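# Three arms load dated cartons into flow lane

## Task

Put every carton into the flow lane, arranged by date so the carton with the earliest date sits at the front of the lane and the rest follow in date order.

## Robot and tools

Robots: three identical i2rt Big YAM arms named arm1, arm2 and arm3. Each has six revolute joints, a two-finger gripper and a wrist camera. Room cameras cam_a and cam_b are fixed; wrist cameras are arm1_cam_wrist, arm2_cam_wrist and arm3_cam_wrist. Reach is roughly 1.0 m from the joint1 axis.

Frame: a single scene frame for everything, origin on the floor, +z up, distances in metres. Foot (base_link) poses, each foot facing its own +x: arm1 at x=-1.399 y=-0.834 z=+0.768 quat_wxyz=(+0.518, +0.002, +0.002, -0.855); arm2 at x=-0.549 y=-0.349 z=+0.753 quat_wxyz=(+0.266, -0.006, +0.004, +0.964); arm3 at x=+0.555 y=+0.297 z=+0.850 quat_wxyz=(+0.406, +0.001, +0.000, -0.914). Table surfaces below the arms are at z=+0.720. The hand point lies between the finger pads, about 1 cm short of the tips; fingers extend along hand +z and open and close along hand y.

Tool move: optional keys arm1, arm2, arm3 and cameras. Each arm key holds an object with joints, target, speed, or a mix. An arm not named receives nothing new but may keep driving toward an earlier target.
- joints: absolute goals keyed by name, radians for arm joints, metres for the gripper. Ranges: joint1_rad -2.879 to 2.879 (spin about the foot, positive counter-clockwise seen from above); joint2_rad 0 to 3.141 (shoulder, 0 = upper arm pointing back, rising then forward as it grows); joint3_rad 0 to 3.019 (elbow, 0 = folded); joint4_rad -1.692 to 1.57 (hand pitch, positive tips fingers up); joint5_rad -1.57 to 1.57 (sideways swing, positive to the arm's right); joint6_rad -2.094 to 2.094 (roll, positive clockwise viewed from behind the hand); gripper_m 0 to 0.093 (fingertip gap). Done tolerances: ±0.045, ±0.14, ±0.09, ±0.055, ±0.03, ±0.035 rad and ±0.003 m.
- target: one list per arm of seven numbers [x, y, z, qw, qx, qy, qz], an absolute hand pose in the scene frame (metres, unit quaternion), in the same form the hand line prints. The hand travels a straight line from its current hand_target to it. When target is given, joints may carry only gripper_m.
- speed: top path speed in m/s, 0.002 to 0.5, default 0.25; only valid with target. Rotation is capped at twice that value in rad/s.
- cameras: list of camera names or "all"; omitted or null gives all, [] gives none.
All motions in a call start together; hand paths in one call finish together, paced by the slowest, and a path is cut off after 10 s. Paths ignore obstacles and other arms. Hands lag, drift, overshoot speed near full stretch, and often settle a centimetre or more off. Unknown keys make a call invalid; out-of-range values get it refused, and a refusal cancels the later motion calls of that reply.

Tool wait: seconds from 0 to 10, plus optional cameras; the robots keep their last commands. Tool zoom_image: camera name and region [x0, y0, x1, y1] in pixels of that camera's latest image (at most 504 by 504; images are 896x504). Tool read_manual: section "licences" only. Tool finished_scene: scene is the number of the scene being closed; the carton order must then hold with no help from the arms.

Reading results: each arm reports joint_positions, Joint velocities ("within noise" when still), joint torques (N m, positive toward larger readings; numbers 3 and 4 wrap at ±28), hand and hand_target. A move line lists each arm sent a motion with done or its worst status. Status words: done; off_target (stopped short, maybe still pushing); time_out (each joint keeps pushing toward a nearby target, listed under on_its_own; send the reported position to relax it); not_followed (a safety check held back joints, reported as "joint command not followed" or "pose unreachable"; the arm may keep trying); limit_stop_at_motor_heat. An arm under "as last shown" was not commanded and its lines repeat older values. The pictures line gives image order; images can trail the state slightly.

Gripper: closed on nothing reads 0.000 to 0.003. A firm grip reads slightly below the part's width (rarely up to 0.002 above). Aim about 0.005 m below the first-touch reading for full force; go deeper for soft or small items, but soft ones crush. Release by commanding well above the reading.

Avoid: pushing cartons off the work area or onto the floor; dropping them or opening while moving; slamming or pushing hard (the arm does not stop on contact); arms pressing or colliding with each other, including one gripper closing on another's fingers; sustained loads or stretched poses that heat motors. MOTOR HOT appears near 85 °C; at 100 °C an OVER-TEMPERATURE FAULT drops that arm for 30 to 60 s or more. Loose objects may be nudged occasionally. Calibration values for all five cameras are given in OpenCV form and may be slightly off.

Each tool is called after "Emit:" as name([rows], argument=value, ...), one row to a line, values as JSON.

## Session

Emit:
move()

Scene clock: 0.00 s.
Joint torques (N m): no reading
Heat: arm1: hottest joint1_rad 36 °C; arm2: hottest joint3_rad 39 °C; arm3: hottest joint2_rad 35 °C.
Joint velocities: within noise
arm1.joint_positions: joint1_rad=-0.673 joint2_rad=+0.309 joint3_rad=+1.652 joint4_rad=-1.445 joint5_rad=+0.074 joint6_rad=+0.649 gripper_m=+0.09396
arm1.joint_status: not commanded
arm1.hand: x=-1.4166 y=-0.8303 z=+1.4250 quat_wxyz=(-0.314, -0.735, +0.110, +0.590) (m; scene frame)
arm1.hand_target: x=-1.4143 y=-0.8293 z=+1.4309 quat_wxyz=(-0.317, -0.730, +0.109, +0.595) (m; scene frame)
arm1.hand_status: not commanded
arm2.joint_positions: joint1_rad=+0.476 joint2_rad=+0.332 joint3_rad=+1.575 joint4_rad=-1.257 joint5_rad=-0.072 joint6_rad=+0.112 gripper_m=+0.09396
arm2.joint_status: not commanded
arm2.hand: x=-0.6104 y=-0.3497 z=+1.4288 quat_wxyz=(+0.047, +0.714, -0.041, -0.697) (m; scene frame)
arm2.hand_target: x=-0.6039 y=-0.3501 z=+1.4336 quat_wxyz=(+0.046, +0.708, -0.040, -0.704) (m; scene frame)
arm2.hand_status: not commanded
arm3.joint_positions: joint1_rad=-0.550 joint2_rad=+0.600 joint3_rad=+1.480 joint4_rad=-1.361 joint5_rad=+0.227 joint6_rad=+0.219 gripper_m=+0.09396
arm3.joint_status: not commanded
arm3.hand: x=+0.3456 y=+0.2770 z=+1.4325 quat_wxyz=(-0.035, -0.852, +0.030, +0.522) (m; scene frame)
arm3.hand_target: x=+0.3492 y=+0.2781 z=+1.4412 quat_wxyz=(-0.038, -0.846, +0.031, +0.530) (m; scene frame)
arm3.hand_status: not commanded
pictures: arm1_cam_wrist, arm2_cam_wrist, arm3_cam_wrist, cam_a, cam_b
camera_calibration:
arm1_cam_wrist: T_world_to_cam=[[-0.233768, 0.772482, -0.590444, 1.15493], [0.800646, -0.191608, -0.567673, 1.7818], [-0.551651, -0.60544, -0.573693, -0.343166], [0, 0, 0, 1]] pos_world=[-1.34591, -0.758522, 1.49653]
arm2_cam_wrist: T_world_to_cam=[[0.00677818, 0.992873, -0.118983, 0.519388], [0.585577, -0.100392, -0.804376, 1.47966], [-0.810588, -0.0642217, -0.582084, 0.437273], [0, 0, 0, 1]] pos_world=[-0.515525, -0.339059, 1.50653]
arm3_cam_wrist: T_world_to_cam=[[0.0199287, 0.99421, -0.105595, -0.130142], [0.894939, -0.0648257, -0.441454, 0.342875], [-0.445743, -0.0857034, -0.891049, 1.57725], [0, 0, 0, 1]] pos_world=[0.398788, 0.286791, 1.54302]

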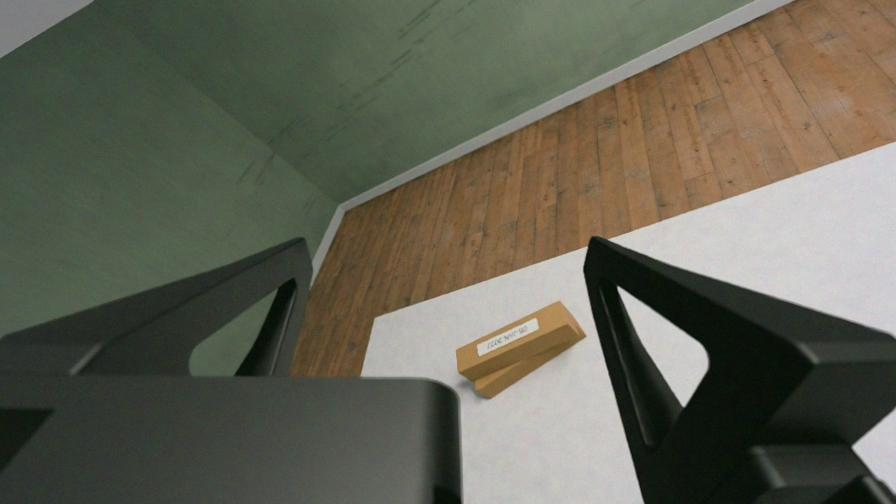

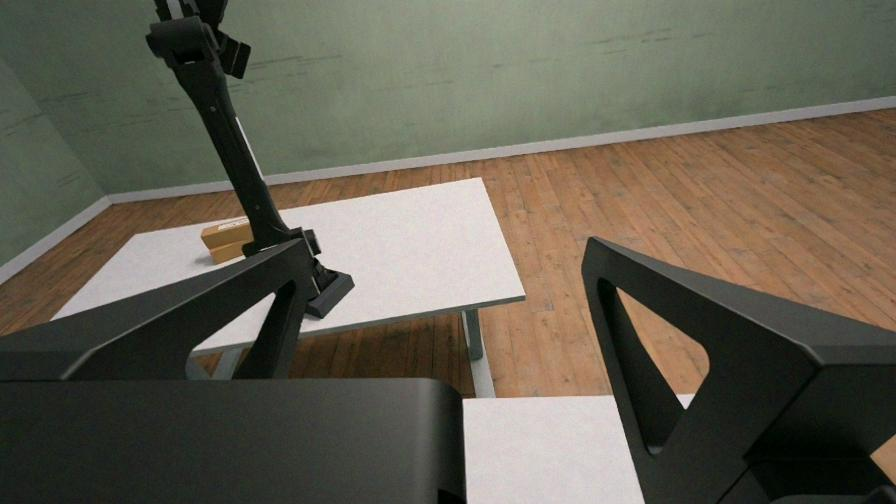

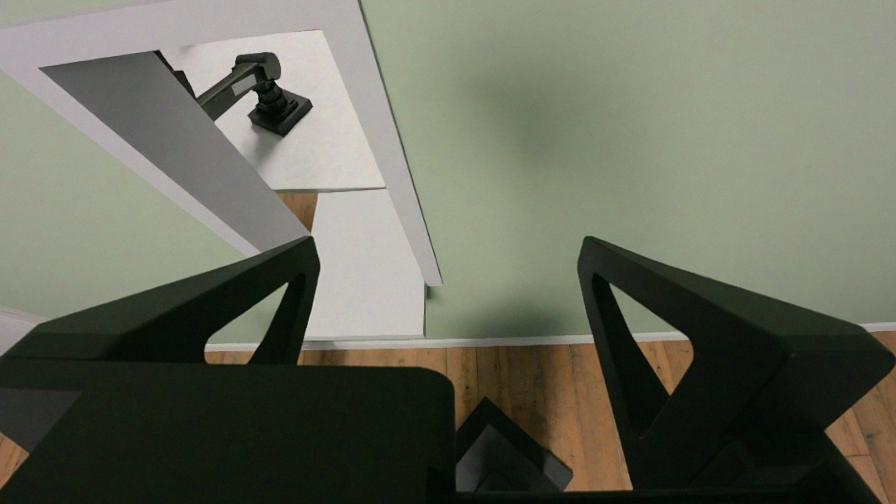

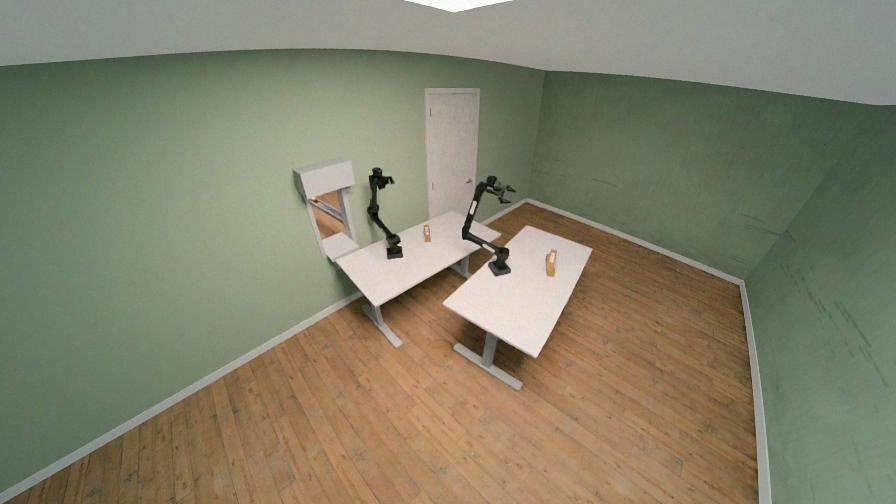

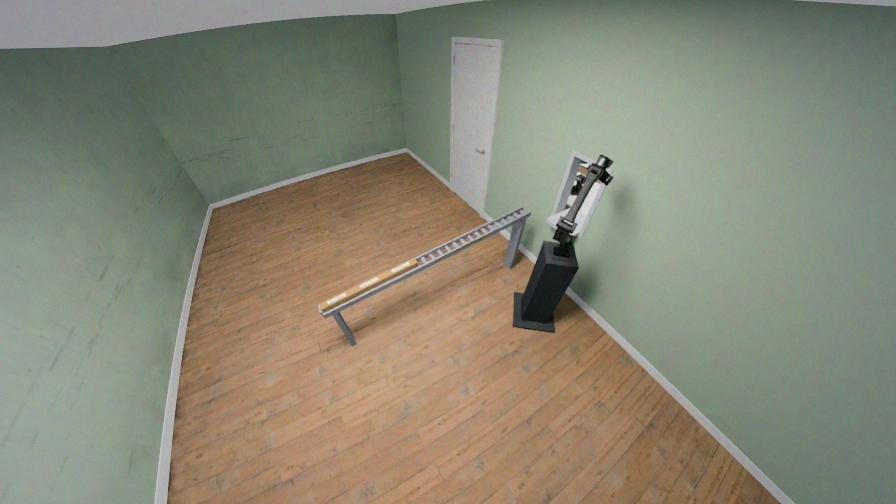

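Emit:
zoom_image(camera="cam_a", region=[400, 200, 600, 312])

Emit:
zoom_image(camera="arm1_cam_wrist", region=[440, 290, 600, 410])

Emit:
zoom_image(camera="cam_b", region=[310, 200, 540, 330])

Emit:
move(arm1={"joints": {"joint2_rad": 0.941, "joint3_rad": 1.161, "joint4_rad": -1.267, "joint5_rad": 0, "joint6_rad": 0}}, arm2={"joints": {"joint2_rad": 0.941, "joint3_rad": 1.161, "joint4_rad": -1.267, "joint5_rad": 0, "joint6_rad": 0}}, arm3={"joints": {"joint1_rad": 0.3, "joint2_rad": 1.377, "joint3_rad": 1.07, "joint4_rad": -1.244, "joint5_rad": 0, "joint6_rad": 0}}, cameras=["arm1_cam_wrist", "arm2_cam_wrist"])

Scaled by 2.520 from the camera's 896x504 image, which has a finer 1280x720 frame.

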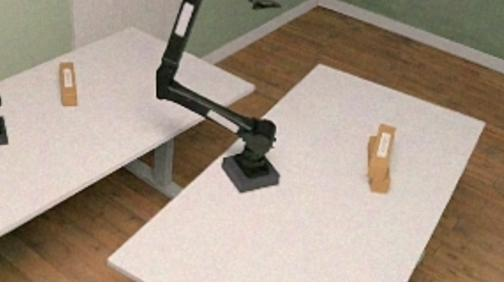

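Scaled by 3.150 from the camera's 896x504 image, which has a finer 1280x720 frame.

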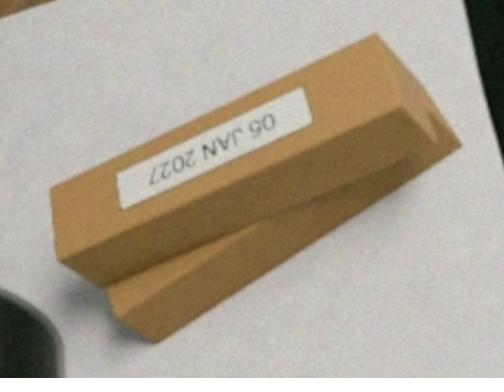

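Scaled by 2.191 from the camera's 896x504 image, which has a finer 1280x720 frame.

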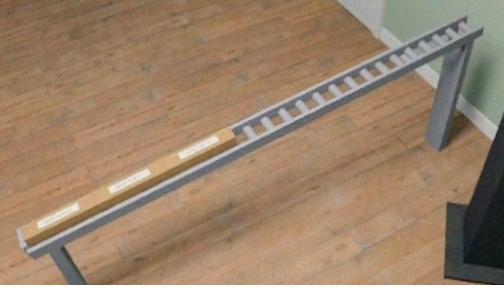

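Scene clock: 5.93 s.
Joint torques (N m): arm1=[0.62 -5.01 12.19 1.13 0.01 -0.05] | arm2=[-0.03 -3.08 10.95 1.05 0.04 -0.13] | arm3=[0.79 -12.51 12.05 0.42 0.01 -0.04]
Heat: arm1: hottest joint3_rad 37 °C; arm2: hottest joint3_rad 40 °C; arm3: hottest joint3_rad 36 °C.
move: arm1 done; arm2 done; arm3 done
Joint velocities: within noise
arm1.joint_positions: joint1_rad=-0.673 joint2_rad=+0.935 joint3_rad=+1.126 joint4_rad=-1.274 joint5_rad=+0.001 joint6_rad=+0.009 gripper_m=+0.09398
arm1.joint_status: all done
arm1.hand: x=-1.7124 y=-0.9733 z=+1.0970 quat_wxyz=(-0.048, -0.951, -0.197, +0.235) (m; scene frame)
arm1.hand_target: x=-1.7192 y=-0.9766 z=+1.1130 quat_wxyz=(-0.051, -0.946, -0.200, +0.252) (m; scene frame)
arm1.hand_status: not commanded
arm2.joint_positions: joint1_rad=+0.476 joint2_rad=+0.937 joint3_rad=+1.157 joint4_rad=-1.260 joint5_rad=-0.002 joint6_rad=+0.011 gripper_m=+0.09396
arm2.joint_status: all done
arm2.hand: x=-0.9007 y=-0.3228 z=+1.0969 quat_wxyz=(-0.001, +0.965, -0.037, -0.258) (m; scene frame)
arm2.hand_target: x=-0.9005 y=-0.3225 z=+1.0966 quat_wxyz=(-0.003, +0.967, -0.032, -0.254) (m; scene frame)
arm2.hand_status: not commanded
arm3.joint_positions: joint1_rad=+0.292 joint2_rad=+1.360 joint3_rad=+1.054 joint4_rad=-1.245 joint5_rad=+0.001 joint6_rad=+0.008 gripper_m=+0.09398
arm3.joint_status: all done
arm3.hand: x=+0.3920 y=-0.0439 z=+1.0037 quat_wxyz=(-0.005, -0.847, -0.531, +0.007) (m; scene frame)
arm3.hand_target: x=+0.3920 y=-0.0512 z=+1.0037 quat_wxyz=(-0.006, -0.843, -0.538, +0.007) (m; scene frame)
arm3.hand_status: not commanded
pictures: arm1_cam_wrist, arm2_cam_wrist
camera_calibration:
arm1_cam_wrist: T_world_to_cam=[[-0.409945, 0.911916, -0.0188132, 0.209465], [0.893497, 0.40564, 0.192665, 1.71127], [0.183326, 0.0621726, -0.981084, 1.57415], [0, 0, 0, 1]] pos_world=[-1.73172, -0.98304, 1.21861]
arm2_cam_wrist: T_world_to_cam=[[0.074695, 0.997197, -0.00438154, 0.391934], [0.994083, -0.0741128, 0.0794134, 0.792294], [0.0788661, -0.0102874, -0.996832, 1.28409], [0, 0, 0, 1]] pos_world=[-0.918152, -0.318906, 1.21882]

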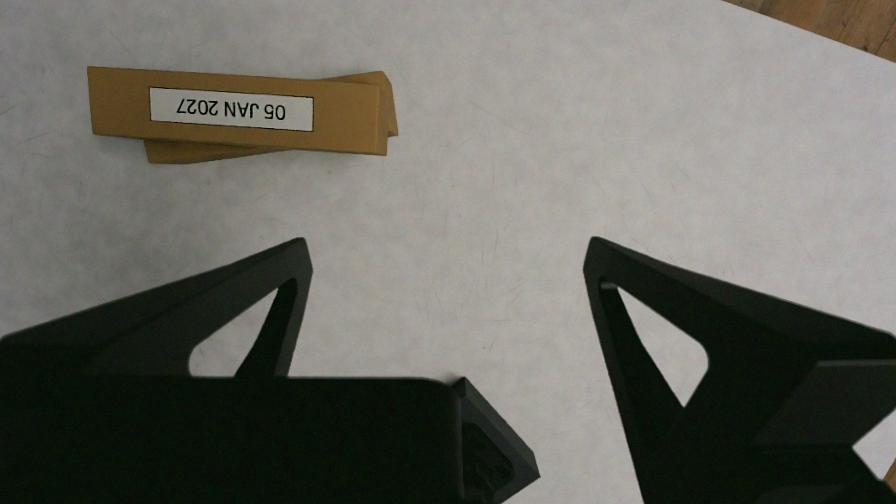

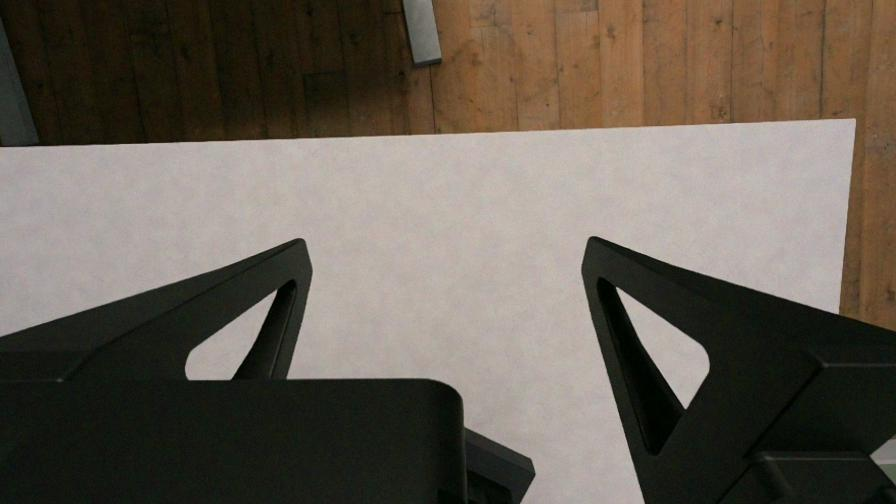

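Emit:
move(arm1={"joints": {"joint1_rad": -0.218, "joint2_rad": 1.377, "joint3_rad": 1.07, "joint4_rad": -1.244, "joint5_rad": 0, "joint6_rad": -1.061, "gripper_m": 0.09}}, arm2={"joints": {"joint1_rad": 2.254, "gripper_m": 0.09}}, arm3={"joints": {"joint1_rad": 0.88, "joint6_rad": 1.716, "gripper_m": 0.09}}, cameras=["arm2_cam_wrist"])

Emit:
move(arm1={"target": [-1.6997, -1.1913, 0.92, 0, 0.5686, 0.8226, 0], "speed": 0.2}, arm3={"target": [0.655, -0.335, 0.89, 0, 1, 0, 0], "speed": 0.25}, cameras=["arm1_cam_wrist", "arm3_cam_wrist"])

Scene clock: 19.17 s.
Joint torques (N m): arm1=[1.44 -12.4 9.13 0.38 -0.02 -0.04] | arm2=[0.56 -3.25 11 1.07 0.01 -0.11] | arm3=[0.85 -12.34 11.92 0.39 0.1 0.16]
Heat: arm1: hottest joint3_rad 40 °C; arm2: hottest joint3_rad 43 °C; arm3: hottest joint3_rad 37 °C.
move: arm1 done; arm2 done; arm3 done
Joint velocities: within noise
arm1.joint_positions: joint1_rad=-0.229 joint2_rad=+1.388 joint3_rad=+1.057 joint4_rad=-1.253 joint5_rad=+0.000 joint6_rad=-1.052 gripper_m=+0.09010
arm1.joint_status: all done
arm1.hand: x=-1.6455 y=-1.1209 z=+0.9107 quat_wxyz=(+0.000, -0.576, -0.817, -0.009) (m; scene frame)
arm1.hand_target: x=-1.6468 y=-1.1286 z=+0.9194 quat_wxyz=(+0.002, -0.568, -0.823, +0.007) (m; scene frame)
arm1.hand_status: not commanded
arm2.joint_positions: joint1_rad=+2.245 joint2_rad=+0.939 joint3_rad=+1.157 joint4_rad=-1.260 joint5_rad=-0.001 joint6_rad=+0.010 gripper_m=+0.09007
arm2.joint_status: all done
arm2.hand: x=-0.5051 y=-0.6920 z=+1.1041 quat_wxyz=(+0.205, +0.638, +0.722, -0.172) (m; scene frame)
arm2.hand_target: x=-0.5023 y=-0.6909 z=+1.1046 quat_wxyz=(+0.203, +0.632, +0.728, -0.171) (m; scene frame)
arm2.hand_status: not commanded
arm3.joint_positions: joint1_rad=+0.872 joint2_rad=+1.360 joint3_rad=+1.054 joint4_rad=-1.245 joint5_rad=+0.001 joint6_rad=+1.707 gripper_m=+0.09008
arm3.joint_status: all done
arm3.hand: x=+0.6053 y=-0.0770 z=+1.0042 quat_wxyz=(-0.010, -1.000, +0.000, -0.002) (m; scene frame)
arm3.hand_target: x=+0.6095 y=-0.0831 z=+1.0041 quat_wxyz=(-0.010, -1.000, +0.000, -0.002) (m; scene frame)
arm3.hand_status: not commanded
pictures: arm2_cam_wrist
camera_calibration:
arm2_cam_wrist: T_world_to_cam=[[-0.992285, -0.123979, -0.000204574, -0.588647], [-0.123773, 0.99054, 0.0592462, 0.565513], [-0.00714265, 0.0588144, -0.998243, 1.26207], [0, 0, 0, 1]] pos_world=[-0.505095, -0.707371, 1.22622]

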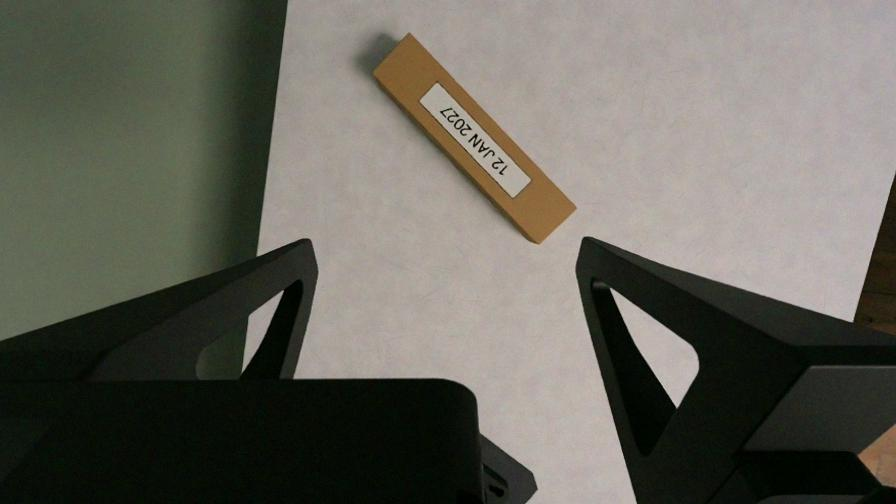

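Scene clock: 21.30 s.
Joint torques (N m): arm1=[1.32 -14.15 12.33 -0.32 -0.11 -0.06] | arm2=[0.56 -3.25 10.99 1.06 0 -0.11] | arm3=[0.97 -25.05 13.87 -0.1 0.16 0.14]
Heat: arm1: hottest joint3_rad 41 °C; arm2: hottest joint3_rad 44 °C; arm3: hottest joint3_rad 37 °C.
move: arm1 off_target; arm3 off_target
Joint velocities: within noise
arm1.joint_positions: joint1_rad=-0.229 joint2_rad=+1.583 joint3_rad=+1.252 joint4_rad=-1.271 joint5_rad=+0.000 joint6_rad=-1.053 gripper_m=+0.09010
arm1.joint_status: not commanded
arm1.hand: x=-1.6913 y=-1.1742 z=+0.9037 quat_wxyz=(-0.001, -0.576, -0.817, -0.018) (m; scene frame)
arm1.hand_target: x=-1.6991 y=-1.1906 z=+0.9202 quat_wxyz=(+0.000, -0.569, -0.823, +0.000) (m; scene frame)
arm1.hand_status: off_target (0.025 m and 2.3 deg from the pose sent, 0.089 m and 1.5 deg at the start)
arm2.joint_positions: joint1_rad=+2.246 joint2_rad=+0.939 joint3_rad=+1.157 joint4_rad=-1.260 joint5_rad=-0.001 joint6_rad=+0.010 gripper_m=+0.09007
arm2.joint_status: not commanded
arm2.hand: x=-0.5049 y=-0.6920 z=+1.1041 quat_wxyz=(+0.205, +0.638, +0.722, -0.172) (m; scene frame)
arm2.hand_target: x=-0.5022 y=-0.6909 z=+1.1046 quat_wxyz=(+0.203, +0.632, +0.728, -0.171) (m; scene frame)
arm2.hand_status: not commanded
arm3.joint_positions: joint1_rad=+0.882 joint2_rad=+2.102 joint3_rad=+1.744 joint4_rad=-1.214 joint5_rad=+0.001 joint6_rad=+1.721 gripper_m=+0.09008
arm3.joint_status: not commanded
arm3.hand: x=+0.6465 y=-0.3253 z=+0.8929 quat_wxyz=(+0.001, -1.000, +0.001, -0.001) (m; scene frame)
arm3.hand_target: x=+0.6549 y=-0.3346 z=+0.8900 quat_wxyz=(-0.001, -1.000, +0.000, +0.000) (m; scene frame)
arm3.hand_status: off_target (0.013 m and 0.2 deg from the pose sent, 0.286 m and 1.1 deg at the start)
pictures: arm1_cam_wrist, arm3_cam_wrist
camera_calibration:
arm1_cam_wrist: T_world_to_cam=[[-0.939308, -0.338574, -0.0553843, -1.93285], [-0.293482, 0.709383, 0.640815, -0.24475], [-0.177674, 0.618177, -0.765695, 1.24088], [0, 0, 0, 1]] pos_world=[-1.6669, -1.24787, 0.999924]
arm3_cam_wrist: T_world_to_cam=[[0.0184028, 0.99983, -0.000737983, 0.314842], [0.802483, -0.0143301, 0.596503, -1.05428], [0.596391, -0.0115695, -0.802611, 0.450301], [0, 0, 0, 1]] pos_world=[0.571693, -0.324687, 0.99053]

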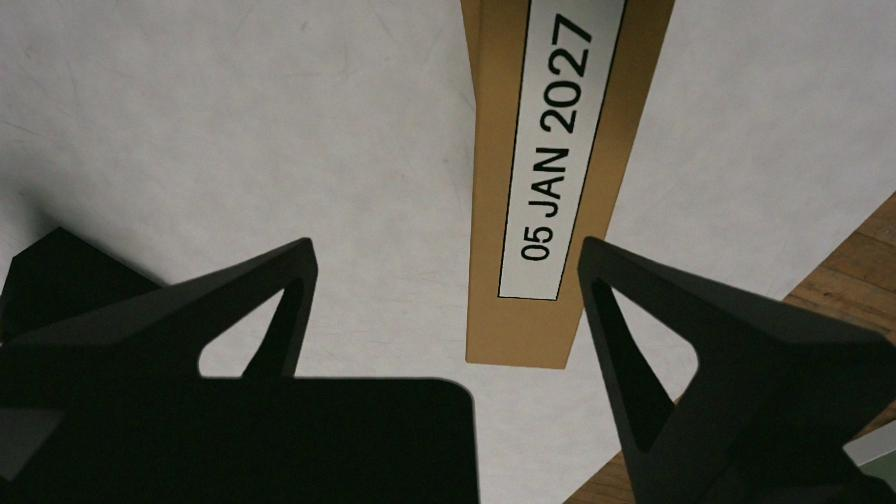

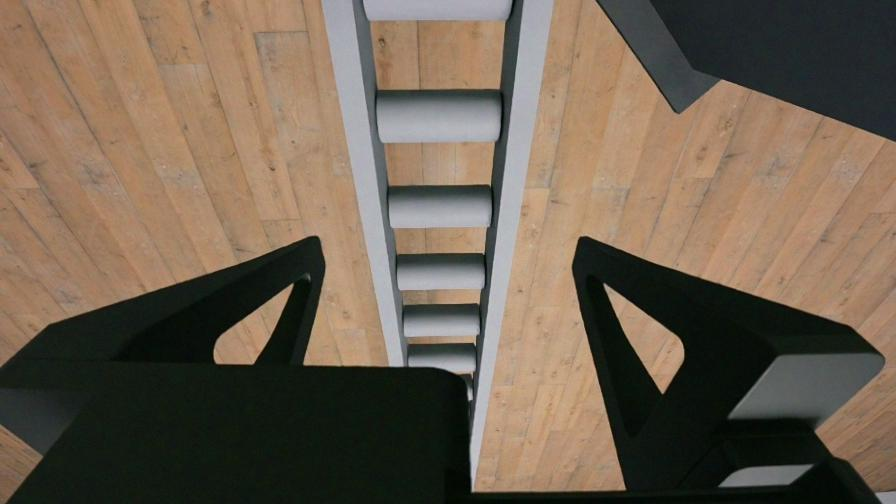

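Emit:
move(arm1={"target": [-1.735, -1.195, 0.9, 0, 0.5686, 0.8226, 0], "speed": 0.15}, arm2={"joints": {"joint1_rad": 1.163}}, arm3={"joints": {"joint1_rad": 0.3, "joint2_rad": 1.377, "joint3_rad": 1.07, "joint4_rad": -1.244, "joint5_rad": 0, "joint6_rad": 0}}, cameras=["arm1_cam_wrist"])

Scene clock: 40.23 s.
Joint torques (N m): arm1=[-0.44 -15.74 11.97 0.39 -0.08 -0.06] | arm2=[-0.67 -3.31 11 1.06 -0.04 -0.11] | arm3=[0.32 -13.45 10.54 0.24 -0.02 -0.02]
Heat: arm1: hottest joint3_rad 42 °C; arm2: hottest joint3_rad 47 °C; arm3: hottest joint3_rad 40 °C.
move: arm1 off_target; arm2 done; arm3 done
Joint velocities: within noise
arm1.joint_positions: joint1_rad=-0.256 joint2_rad=+1.667 joint3_rad=+1.301 joint4_rad=-1.258 joint5_rad=+0.000 joint6_rad=-1.103 gripper_m=+0.09010
arm1.joint_status: not commanded
arm1.hand: x=-1.7147 y=-1.1819 z=+0.8838 quat_wxyz=(-0.003, -0.566, -0.824, -0.029) (m; scene frame)
arm1.hand_target: x=-1.7341 y=-1.1940 z=+0.9004 quat_wxyz=(+0.000, -0.569, -0.823, +0.000) (m; scene frame)
arm1.hand_status: off_target (0.029 m and 3.4 deg from the pose sent, 0.049 m and 2.3 deg at the start)
arm2.joint_positions: joint1_rad=+1.172 joint2_rad=+0.939 joint3_rad=+1.157 joint4_rad=-1.260 joint5_rad=+0.000 joint6_rad=+0.010 gripper_m=+0.09007
arm2.joint_status: all done
arm2.hand: x=-0.8346 y=-0.5516 z=+1.0993 quat_wxyz=(+0.089, +0.920, +0.294, -0.245) (m; scene frame)
arm2.hand_target: x=-0.8358 y=-0.5487 z=+1.0999 quat_wxyz=(+0.086, +0.920, +0.294, -0.244) (m; scene frame)
arm2.hand_status: not commanded
arm3.joint_positions: joint1_rad=+0.299 joint2_rad=+1.370 joint3_rad=+1.071 joint4_rad=-1.239 joint5_rad=+0.002 joint6_rad=+0.009 gripper_m=+0.09008
arm3.joint_status: all done
arm3.hand: x=+0.3905 y=-0.0521 z=+1.0067 quat_wxyz=(-0.009, -0.846, -0.534, +0.014) (m; scene frame)
arm3.hand_target: x=+0.3920 y=-0.0511 z=+1.0036 quat_wxyz=(-0.006, -0.843, -0.538, +0.007) (m; scene frame)
arm3.hand_status: not commanded
pictures: arm1_cam_wrist
camera_calibration:
arm1_cam_wrist: T_world_to_cam=[[-0.93015, -0.359173, -0.0762643, -1.94867], [-0.320355, 0.692335, 0.646564, -0.304698], [-0.179428, 0.625833, -0.759038, 1.22637], [0, 0, 0, 1]] pos_world=[-1.69012, -1.25646, 0.979251]

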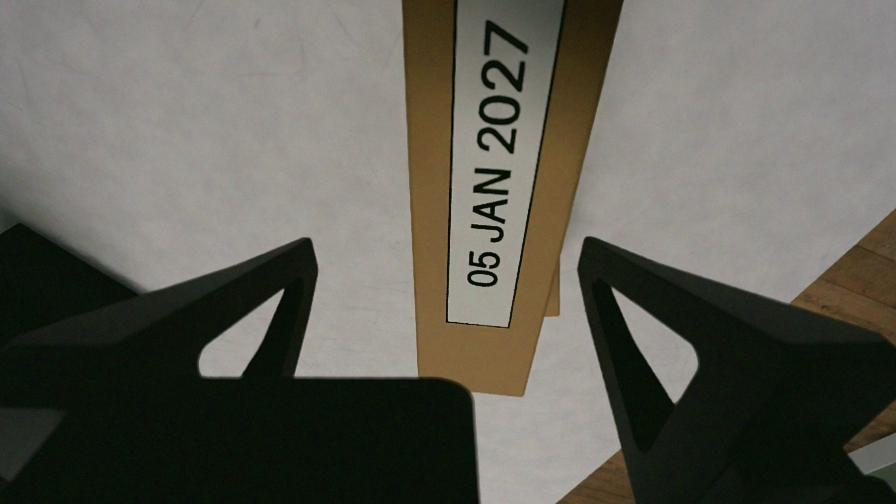

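Emit:
move(arm1={"target": [-1.744, -1.19, 0.872, 0, 0.5686, 0.8226, 0], "speed": 0.12}, cameras=["arm1_cam_wrist"])

Scene clock: 50.33 s.
Joint torques (N m): arm1=[-0.62 -16.32 9.26 0.58 -0.1 -0.04] | arm2=[-0.67 -3.31 11 1.05 -0.03 -0.11] | arm3=[0.09 -13.39 10.5 0.24 -0.04 -0.03]
Heat: arm1: hottest joint3_rad 44 °C; arm2: hottest joint3_rad 49 °C; arm3: hottest joint3_rad 40 °C.
move: arm1 off_target
Joint velocities: within noise
arm1.joint_positions: joint1_rad=-0.274 joint2_rad=+1.700 joint3_rad=+1.301 joint4_rad=-1.192 joint5_rad=+0.000 joint6_rad=-1.123 gripper_m=+0.09010
arm1.joint_status: not commanded
arm1.hand: x=-1.7317 y=-1.1874 z=+0.8679 quat_wxyz=(-0.001, -0.566, -0.824, -0.013) (m; scene frame)
arm1.hand_target: x=-1.7438 y=-1.1897 z=+0.8720 quat_wxyz=(+0.000, -0.569, -0.823, +0.000) (m; scene frame)
arm1.hand_status: off_target (0.013 m and 1.5 deg from the pose sent, 0.033 m and 3.4 deg at the start)
arm2, arm3: as last shown
arm3.joint_positions: joint1_rad=+0.299 joint2_rad=+1.370 joint3_rad=+1.071 joint4_rad=-1.239 joint5_rad=+0.002 joint6_rad=+0.008 gripper_m=+0.09008
arm3.hand: x=+0.3905 y=-0.0521 z=+1.0067 quat_wxyz=(-0.009, -0.845, -0.534, +0.014) (m; scene frame)
pictures: arm1_cam_wrist
camera_calibration:
arm1_cam_wrist: T_world_to_cam=[[-0.930927, -0.36219, -0.0468256, -1.99828], [-0.307366, 0.707782, 0.636059, -0.246126], [-0.197232, 0.606517, -0.770218, 1.17062], [0, 0, 0, 1]] pos_world=[-1.70502, -1.25955, 0.96461]

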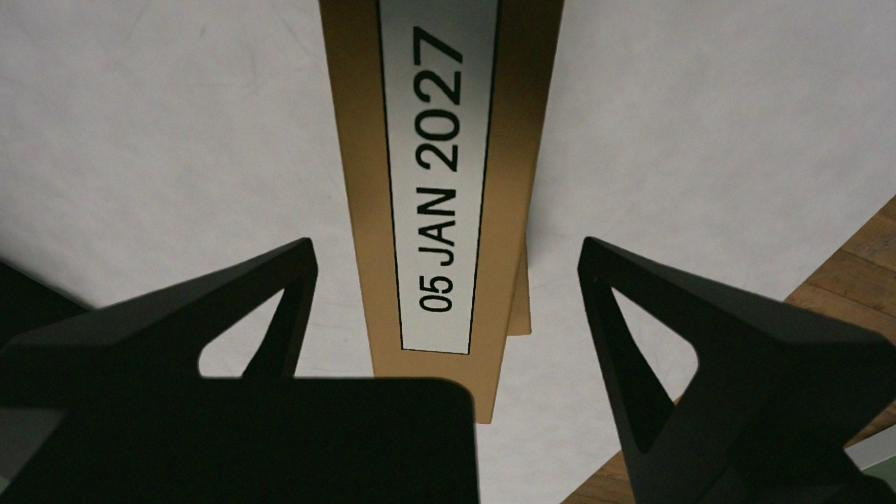

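Emit:
move(arm1={"target": [-1.736, -1.185, 0.813, 0, 0.5686, 0.8226, 0], "speed": 0.1}, cameras=[])

Emit:
move(arm1={"joints": {"gripper_m": 0.052}}, cameras=[])

Emit:
move(arm1={"target": [-1.736, -1.185, 0.88, 0, 0.5686, 0.8226, 0], "speed": 0.15}, cameras=[])

Emit:
move(arm1={"target": [-1.62, -1.08, 1.0, 0, 0.5686, 0.8226, 0], "speed": 0.25}, cameras=["arm1_cam_wrist"])

Scene clock: 63.23 s.
Joint torques (N m): arm1=[-0.26 -16.56 7.5 0.51 -0.11 -0.01] | arm2=[-0.67 -3.25 10.99 1.05 -0.04 -0.11] | arm3=[0.21 -13.51 10.59 0.24 -0.04 -0.03]
Heat: arm1: hottest joint3_rad 44 °C; arm2: hottest joint3_rad 50 °C; arm3: hottest joint3_rad 40 °C.
move: arm1 done
Joint velocities: within noise
arm1.joint_positions: joint1_rad=-0.274 joint2_rad=+1.752 joint3_rad=+1.211 joint4_rad=-1.037 joint5_rad=+0.000 joint6_rad=-1.123 gripper_m=+0.09010
arm1.joint_status: not commanded
arm1.hand: x=-1.7297 y=-1.1850 z=+0.8131 quat_wxyz=(+0.000, -0.566, -0.824, -0.007) (m; scene frame)
arm1.hand_target: x=-1.7360 y=-1.1850 z=+0.8130 quat_wxyz=(+0.000, -0.569, -0.823, +0.000) (m; scene frame)
arm1.hand_status: done (0.006 m and 0.8 deg from the pose sent, 0.055 m and 1.5 deg at the start)
arm2, arm3: as last shown
pictures: none
No camera images: "cameras" was empty.

Scene clock: 63.90 s.
Joint torques (N m): arm1=[-0.21 -16.38 7.53 0.47 -0.01 -0.02] | arm2=[-0.67 -3.31 10.99 1.05 -0.04 -0.11] | arm3=[0.26 -13.45 10.58 0.21 -0.05 -0.04]
Heat: arm1: hottest joint3_rad 44 °C; arm2: hottest joint3_rad 50 °C; arm3: hottest joint3_rad 40 °C.
move: arm1 off_target
Joint velocities: within noise
arm1.joint_positions: joint1_rad=-0.274 joint2_rad=+1.752 joint3_rad=+1.211 joint4_rad=-1.036 joint5_rad=-0.002 joint6_rad=-1.123 gripper_m=+0.06045
arm1.joint_status: gripper_m off_target (ended at +0.06048, target +0.05200)
arm1.hand: x=-1.7295 y=-1.1854 z=+0.8131 quat_wxyz=(-0.001, -0.566, -0.824, -0.006) (m; scene frame)
arm1.hand_target: x=-1.7359 y=-1.1849 z=+0.8130 quat_wxyz=(+0.000, -0.569, -0.823, +0.000) (m; scene frame)
arm1.hand_status: not commanded
arm2, arm3: as last shown
pictures: none
No camera images: "cameras" was empty.

Scene clock: 65.17 s.
Joint torques (N m): arm1=[-0.15 -19.31 12.6 -0.57 -0.02 -0.02] | arm2=[-0.62 -3.31 10.99 1.05 -0.03 -0.11] | arm3=[0.21 -13.45 10.52 0.2 -0.05 -0.02]
Heat: arm1: hottest joint3_rad 44 °C; arm2: hottest joint3_rad 50 °C; arm3: hottest joint3_rad 40 °C.
move: arm1 off_target
Joint velocities: within noise
arm1.joint_positions: joint1_rad=-0.274 joint2_rad=+1.709 joint3_rad=+1.228 joint4_rad=-1.177 joint5_rad=-0.002 joint6_rad=-1.122 gripper_m=+0.06046
arm1.joint_status: not commanded
arm1.hand: x=-1.7131 y=-1.1679 z=+0.8399 quat_wxyz=(-0.007, -0.566, -0.823, -0.046) (m; scene frame)
arm1.hand_target: x=-1.7342 y=-1.1832 z=+0.8802 quat_wxyz=(+0.000, -0.569, -0.823, +0.000) (m; scene frame)
arm1.hand_status: off_target (0.049 m and 5.3 deg from the pose sent, 0.067 m and 0.8 deg at the start)
arm2, arm3: as last shown
pictures: none
No camera images: "cameras" was empty.

Scene clock: 66.73 s.
Joint torques (N m): arm1=[1.9 -10.17 10.63 -0.29 -0.1 0.12] | arm2=[-0.62 -3.31 10.99 1.05 -0.03 -0.11] | arm3=[0.44 -13.45 10.56 0.25 -0.04 -0.03]
Heat: arm1: hottest joint3_rad 44 °C; arm2: hottest joint3_rad 50 °C; arm3: hottest joint3_rad 40 °C.
move: arm1 off_target
Joint velocities: within noise
arm1.joint_positions: joint1_rad=-0.270 joint2_rad=+1.214 joint3_rad=+1.100 joint4_rad=-1.481 joint5_rad=-0.001 joint6_rad=-1.104 gripper_m=+0.06045
arm1.joint_status: not commanded
arm1.hand: x=-1.6222 y=-1.0735 z=+0.9856 quat_wxyz=(-0.002, -0.572, -0.820, -0.015) (m; scene frame)
arm1.hand_target: x=-1.6199 y=-1.0796 z=+0.9998 quat_wxyz=(+0.000, -0.569, -0.823, +0.000) (m; scene frame)
arm1.hand_status: off_target (0.016 m and 1.8 deg from the pose sent, 0.205 m and 5.3 deg at the start)
arm2, arm3: as last shown
pictures: arm1_cam_wrist
camera_calibration:
arm1_cam_wrist: T_world_to_cam=[[-0.935927, -0.348483, -0.0509913, -1.83886], [-0.299159, 0.710211, 0.637263, -0.353234], [-0.185861, 0.611686, -0.768957, 1.23645], [0, 0, 0, 1]] pos_world=[-1.59691, -1.14626, 1.08212]

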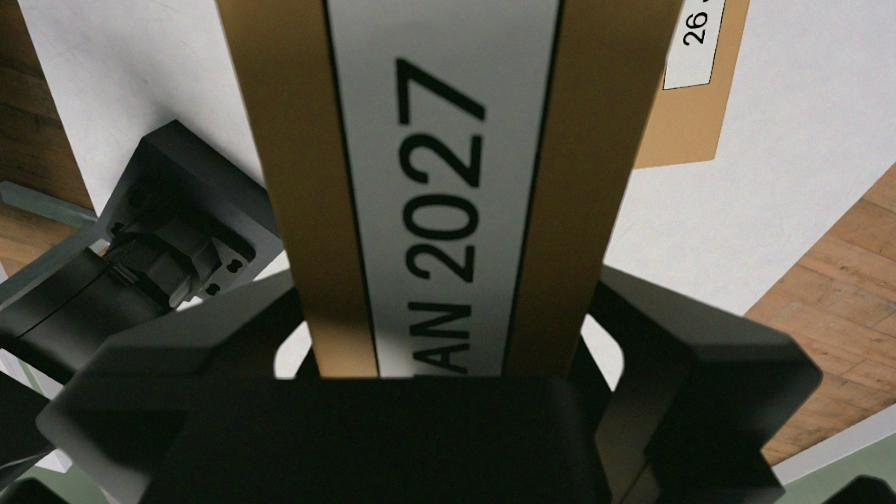

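Emit:
zoom_image(camera="arm1_cam_wrist", region=[640, 0, 760, 100])

Emit:
move(arm1={"joints": {"joint1_rad": -0.7}}, cameras=["arm1_cam_wrist"])

Scaled by 4.200 from the camera's 896x504 image, which has a finer 1280x720 frame.

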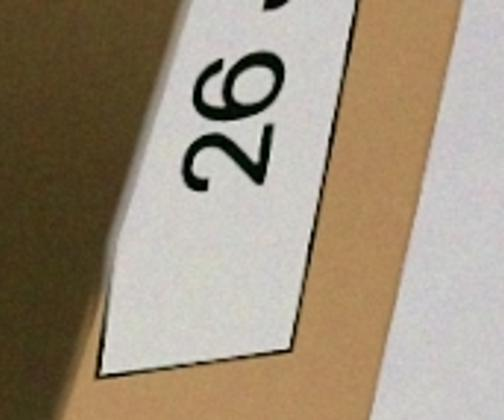

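Scene clock: 71.67 s.
Joint torques (N m): arm1=[-0.38 -10.29 10.54 -0.28 -0.14 0.1] | arm2=[-0.73 -3.31 10.99 1.05 -0.04 -0.11] | arm3=[0.21 -13.27 10.52 0.23 -0.03 -0.03]
Heat: arm1: hottest joint3_rad 45 °C; arm2: hottest joint3_rad 51 °C; arm3: hottest joint3_rad 40 °C.
move: arm1 done
Joint velocities: within noise
arm1.joint_positions: joint1_rad=-0.687 joint2_rad=+1.214 joint3_rad=+1.100 joint4_rad=-1.481 joint5_rad=+0.000 joint6_rad=-1.102 gripper_m=+0.06043
arm1.joint_status: all done
arm1.hand: x=-1.6997 y=-0.9627 z=+0.9860 quat_wxyz=(-0.003, -0.730, -0.683, -0.014) (m; scene frame)
arm1.hand_target: x=-1.7039 y=-0.9603 z=+1.0003 quat_wxyz=(+0.001, -0.737, -0.676, +0.000) (m; scene frame)
arm1.hand_status: not commanded
arm2, arm3: as last shown
pictures: arm1_cam_wrist
camera_calibration:
arm1_cam_wrist: T_world_to_cam=[[-0.996851, 0.0627268, -0.0485143, -1.58284], [0.0173067, 0.769137, 0.638849, 0.137725], [0.0773871, 0.635998, -0.767801, 1.62437], [0, 0, 0, 1]] pos_world=[-1.70594, -1.03974, 1.08241]

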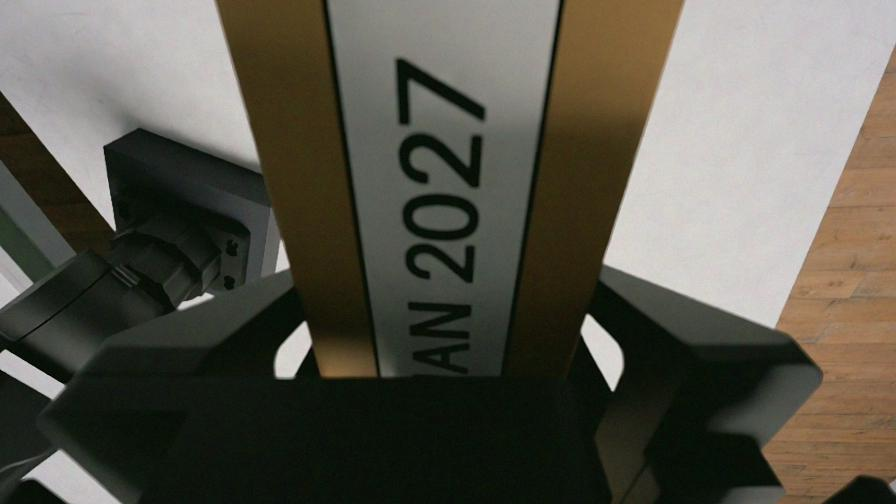

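Emit:
move(arm1={"joints": {"joint1_rad": 2.545, "joint6_rad": 0}}, arm2={"joints": {"joint1_rad": 2.165, "joint2_rad": 1.377, "joint3_rad": 1.07, "joint4_rad": -1.244, "joint5_rad": 0, "joint6_rad": -0.84}}, cameras=["arm2_cam_wrist"])

Emit:
move(arm1={"target": [-0.8614, -0.541, 0.85, -0.0254, 0.2435, -0.9696, -0.0064], "speed": 0.22}, cameras=[])

Emit:
move(arm1={"target": [-0.8614, -0.541, 0.785, -0.0254, 0.2435, -0.9696, -0.0064], "speed": 0.12}, cameras=["arm1_cam_wrist"])

Emit:
move(arm1={"target": [-0.8614, -0.541, 0.762, -0.0254, 0.2435, -0.9696, -0.0064], "speed": 0.06}, cameras=[])

Scene clock: 86.27 s.
Joint torques (N m): arm1=[1.79 -12.04 10.51 -0.28 0.08 0.13] | arm2=[0.44 -9.47 8.58 0.54 -0.06 -0.12] | arm3=[0.26 -13.33 10.54 0.24 -0.04 -0.03]
Heat: arm1: hottest joint3_rad 45 °C; arm2: hottest joint3_rad 51 °C; arm3: hottest joint3_rad 40 °C.
move: arm1 done; arm2 done
Joint velocities: within noise
arm1.joint_positions: joint1_rad=+2.532 joint2_rad=+1.231 joint3_rad=+1.100 joint4_rad=-1.482 joint5_rad=-0.003 joint6_rad=-0.009 gripper_m=+0.06055
arm1.joint_status: all done
arm1.hand: x=-1.1083 y=-0.6837 z=+0.9836 quat_wxyz=(+0.019, +0.242, -0.970, +0.001) (m; scene frame)
arm1.hand_target: x=-1.1089 y=-0.6793 z=+1.0031 quat_wxyz=(-0.004, +0.244, -0.970, -0.004) (m; scene frame)
arm1.hand_status: not commanded
arm2.joint_positions: joint1_rad=+2.158 joint2_rad=+1.380 joint3_rad=+1.083 joint4_rad=-1.248 joint5_rad=-0.001 joint6_rad=-0.829 gripper_m=+0.09007
arm2.joint_status: all done
arm2.hand: x=-0.5319 y=-0.7350 z=+0.9152 quat_wxyz=(+0.012, +0.340, +0.940, -0.015) (m; scene frame)
arm2.hand_target: x=-0.5295 y=-0.7313 z=+0.9117 quat_wxyz=(+0.010, +0.332, +0.943, -0.013) (m; scene frame)
arm2.hand_status: not commanded
arm3: as last shown
pictures: arm2_cam_wrist
camera_calibration:
arm2_cam_wrist: T_world_to_cam=[[-0.636203, -0.770789, 0.0336151, -0.937624], [-0.638372, 0.550374, 0.538117, -0.419533], [-0.433276, 0.320892, -0.8422, 0.899056], [0, 0, 0, 1]] pos_world=[-0.474797, -0.78031, 1.01446]

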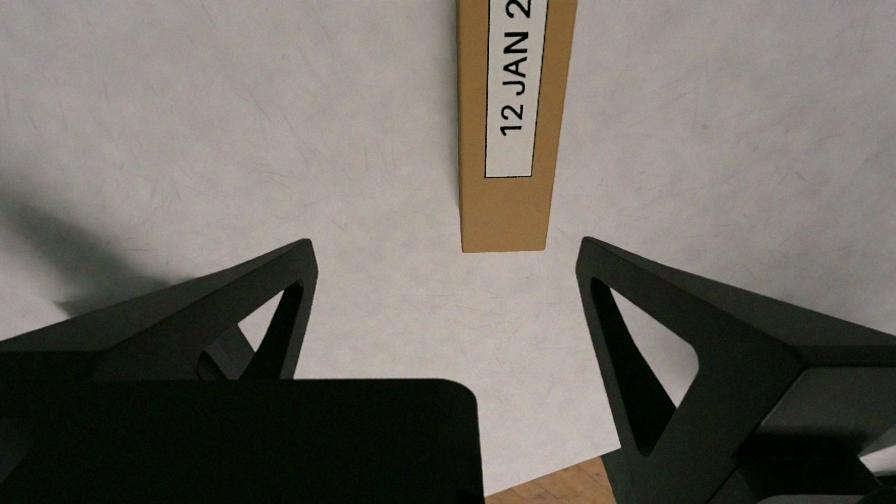

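Scene clock: 88.73 s.
Joint torques (N m): arm1=[2.2 -23.24 13.34 -0.01 0.15 0.12] | arm2=[0.44 -9.52 8.58 0.55 -0.06 -0.12] | arm3=[0.26 -13.39 10.55 0.27 -0.04 -0.04]
Heat: arm1: hottest joint3_rad 45 °C; arm2: hottest joint3_rad 51 °C; arm3: hottest joint3_rad 40 °C.
move: arm1 off_target
Joint velocities: within noise
arm1.joint_positions: joint1_rad=+2.536 joint2_rad=+2.009 joint3_rad=+1.580 joint4_rad=-1.191 joint5_rad=+0.001 joint6_rad=+0.001 gripper_m=+0.06054
arm1.joint_status: not commanded
arm1.hand: x=-0.8857 y=-0.5651 z=+0.8104 quat_wxyz=(+0.022, +0.239, -0.971, +0.004) (m; scene frame)
arm1.hand_target: x=-0.8643 y=-0.5425 z=+0.8510 quat_wxyz=(-0.025, +0.243, -0.970, -0.007) (m; scene frame)
arm1.hand_status: off_target (0.052 m and 5.6 deg from the pose sent, 0.315 m and 5.2 deg at the start)
arm2: as last shown
arm3.joint_positions: joint1_rad=+0.299 joint2_rad=+1.370 joint3_rad=+1.071 joint4_rad=-1.239 joint5_rad=+0.002 joint6_rad=+0.008 gripper_m=+0.09008
arm3.joint_status: not commanded
arm3.hand: x=+0.3905 y=-0.0521 z=+1.0067 quat_wxyz=(-0.009, -0.845, -0.534, +0.014) (m; scene frame)
arm3.hand_target: x=+0.3920 y=-0.0511 z=+1.0036 quat_wxyz=(-0.006, -0.843, -0.538, +0.007) (m; scene frame)
arm3.hand_status: not commanded
pictures: none
No camera images: "cameras" was empty.

Scene clock: 89.97 s.
Joint torques (N m): arm1=[2.2 -23.12 8.57 0.46 0.15 0.11] | arm2=[0.44 -9.47 8.61 0.55 -0.06 -0.12] | arm3=[0.09 -13.57 10.54 0.25 -0.03 -0.03]
Heat: arm1: hottest joint3_rad 45 °C; arm2: hottest joint3_rad 50 °C; arm3: hottest joint3_rad 40 °C.
move: arm1 off_target
Joint velocities: within noise
arm1.joint_positions: joint1_rad=+2.536 joint2_rad=+2.082 joint3_rad=+1.574 joint4_rad=-1.063 joint5_rad=+0.001 joint6_rad=+0.001 gripper_m=+0.06051
arm1.joint_status: not commanded
arm1.hand: x=-0.8673 y=-0.5553 z=+0.7661 quat_wxyz=(-0.002, +0.239, -0.971, -0.002) (m; scene frame)
arm1.hand_target: x=-0.8618 y=-0.5413 z=+0.7850 quat_wxyz=(-0.025, +0.243, -0.970, -0.007) (m; scene frame)
arm1.hand_status: off_target (0.024 m and 2.8 deg from the pose sent, 0.043 m and 5.6 deg at the start)
arm2, arm3: as last shown
pictures: arm1_cam_wrist
camera_calibration:
arm1_cam_wrist: T_world_to_cam=[[0.467817, -0.883416, -0.0268776, -0.0609696], [-0.682951, -0.380629, 0.623458, -1.2836], [-0.561003, -0.273308, -0.781395, 0.0837577], [0, 0, 0, 1]] pos_world=[-0.801123, -0.519544, 0.864078]

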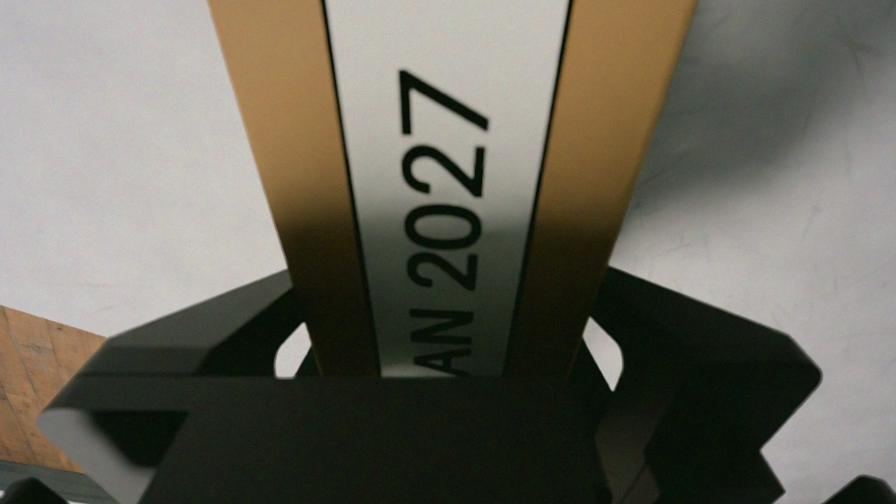

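Scene clock: 90.93 s.
Joint torques (N m): arm1=[2.2 -21.42 7.92 1.01 0.17 0.11] | arm2=[0.44 -9.47 8.58 0.54 -0.06 -0.12] | arm3=[0.32 -13.39 10.56 0.25 -0.03 -0.03]
Heat: arm1: hottest joint3_rad 45 °C; arm2: hottest joint3_rad 50 °C; arm3: hottest joint3_rad 40 °C.
move: arm1 off_target
Joint velocities: within noise
arm1.joint_positions: joint1_rad=+2.536 joint2_rad=+2.083 joint3_rad=+1.563 joint4_rad=-1.029 joint5_rad=+0.001 joint6_rad=+0.001 gripper_m=+0.06050
arm1.joint_status: not commanded
arm1.hand: x=-0.8640 y=-0.5536 z=+0.7623 quat_wxyz=(-0.013, +0.239, -0.971, -0.004) (m; scene frame)
arm1.hand_target: x=-0.8616 y=-0.5412 z=+0.7622 quat_wxyz=(-0.025, +0.243, -0.970, -0.007) (m; scene frame)
arm1.hand_status: off_target (0.013 m and 1.6 deg from the pose sent, 0.016 m and 2.8 deg at the start)
arm2, arm3: as last shown
pictures: none
No camera images: "cameras" was empty.

Emit:
move(arm1={"target": [-0.8614, -0.541, 0.748, -0.0254, 0.2435, -0.9696, -0.0064], "speed": 0.06}, cameras=[])

Scene clock: 94.63 s.
Joint torques (N m): arm1=[2.2 -20.01 7.45 1.72 0.2 0.11] | arm2=[0.44 -9.52 8.58 0.55 -0.07 -0.12] | arm3=[0.44 -13.45 10.54 0.28 -0.04 -0.02]
Heat: arm1: hottest joint3_rad 45 °C; arm2: hottest joint3_rad 50 °C; arm3: hottest joint3_rad 40 °C.
move: arm1 off_target
Joint velocities: within noise
arm1.joint_positions: joint1_rad=+2.536 joint2_rad=+2.083 joint3_rad=+1.558 joint4_rad=-1.022 joint5_rad=+0.001 joint6_rad=+0.002 gripper_m=+0.06049
arm1.joint_status: not commanded
arm1.hand: x=-0.8644 y=-0.5536 z=+0.7607 quat_wxyz=(-0.014, +0.239, -0.971, -0.005) (m; scene frame)
arm1.hand_target: x=-0.8620 y=-0.5414 z=+0.7483 quat_wxyz=(-0.025, +0.243, -0.970, -0.006) (m; scene frame)
arm1.hand_status: off_target (0.018 m and 1.4 deg from the pose sent, 0.019 m and 1.6 deg at the start)
arm2, arm3: as last shown
pictures: none
No camera images: "cameras" was empty.


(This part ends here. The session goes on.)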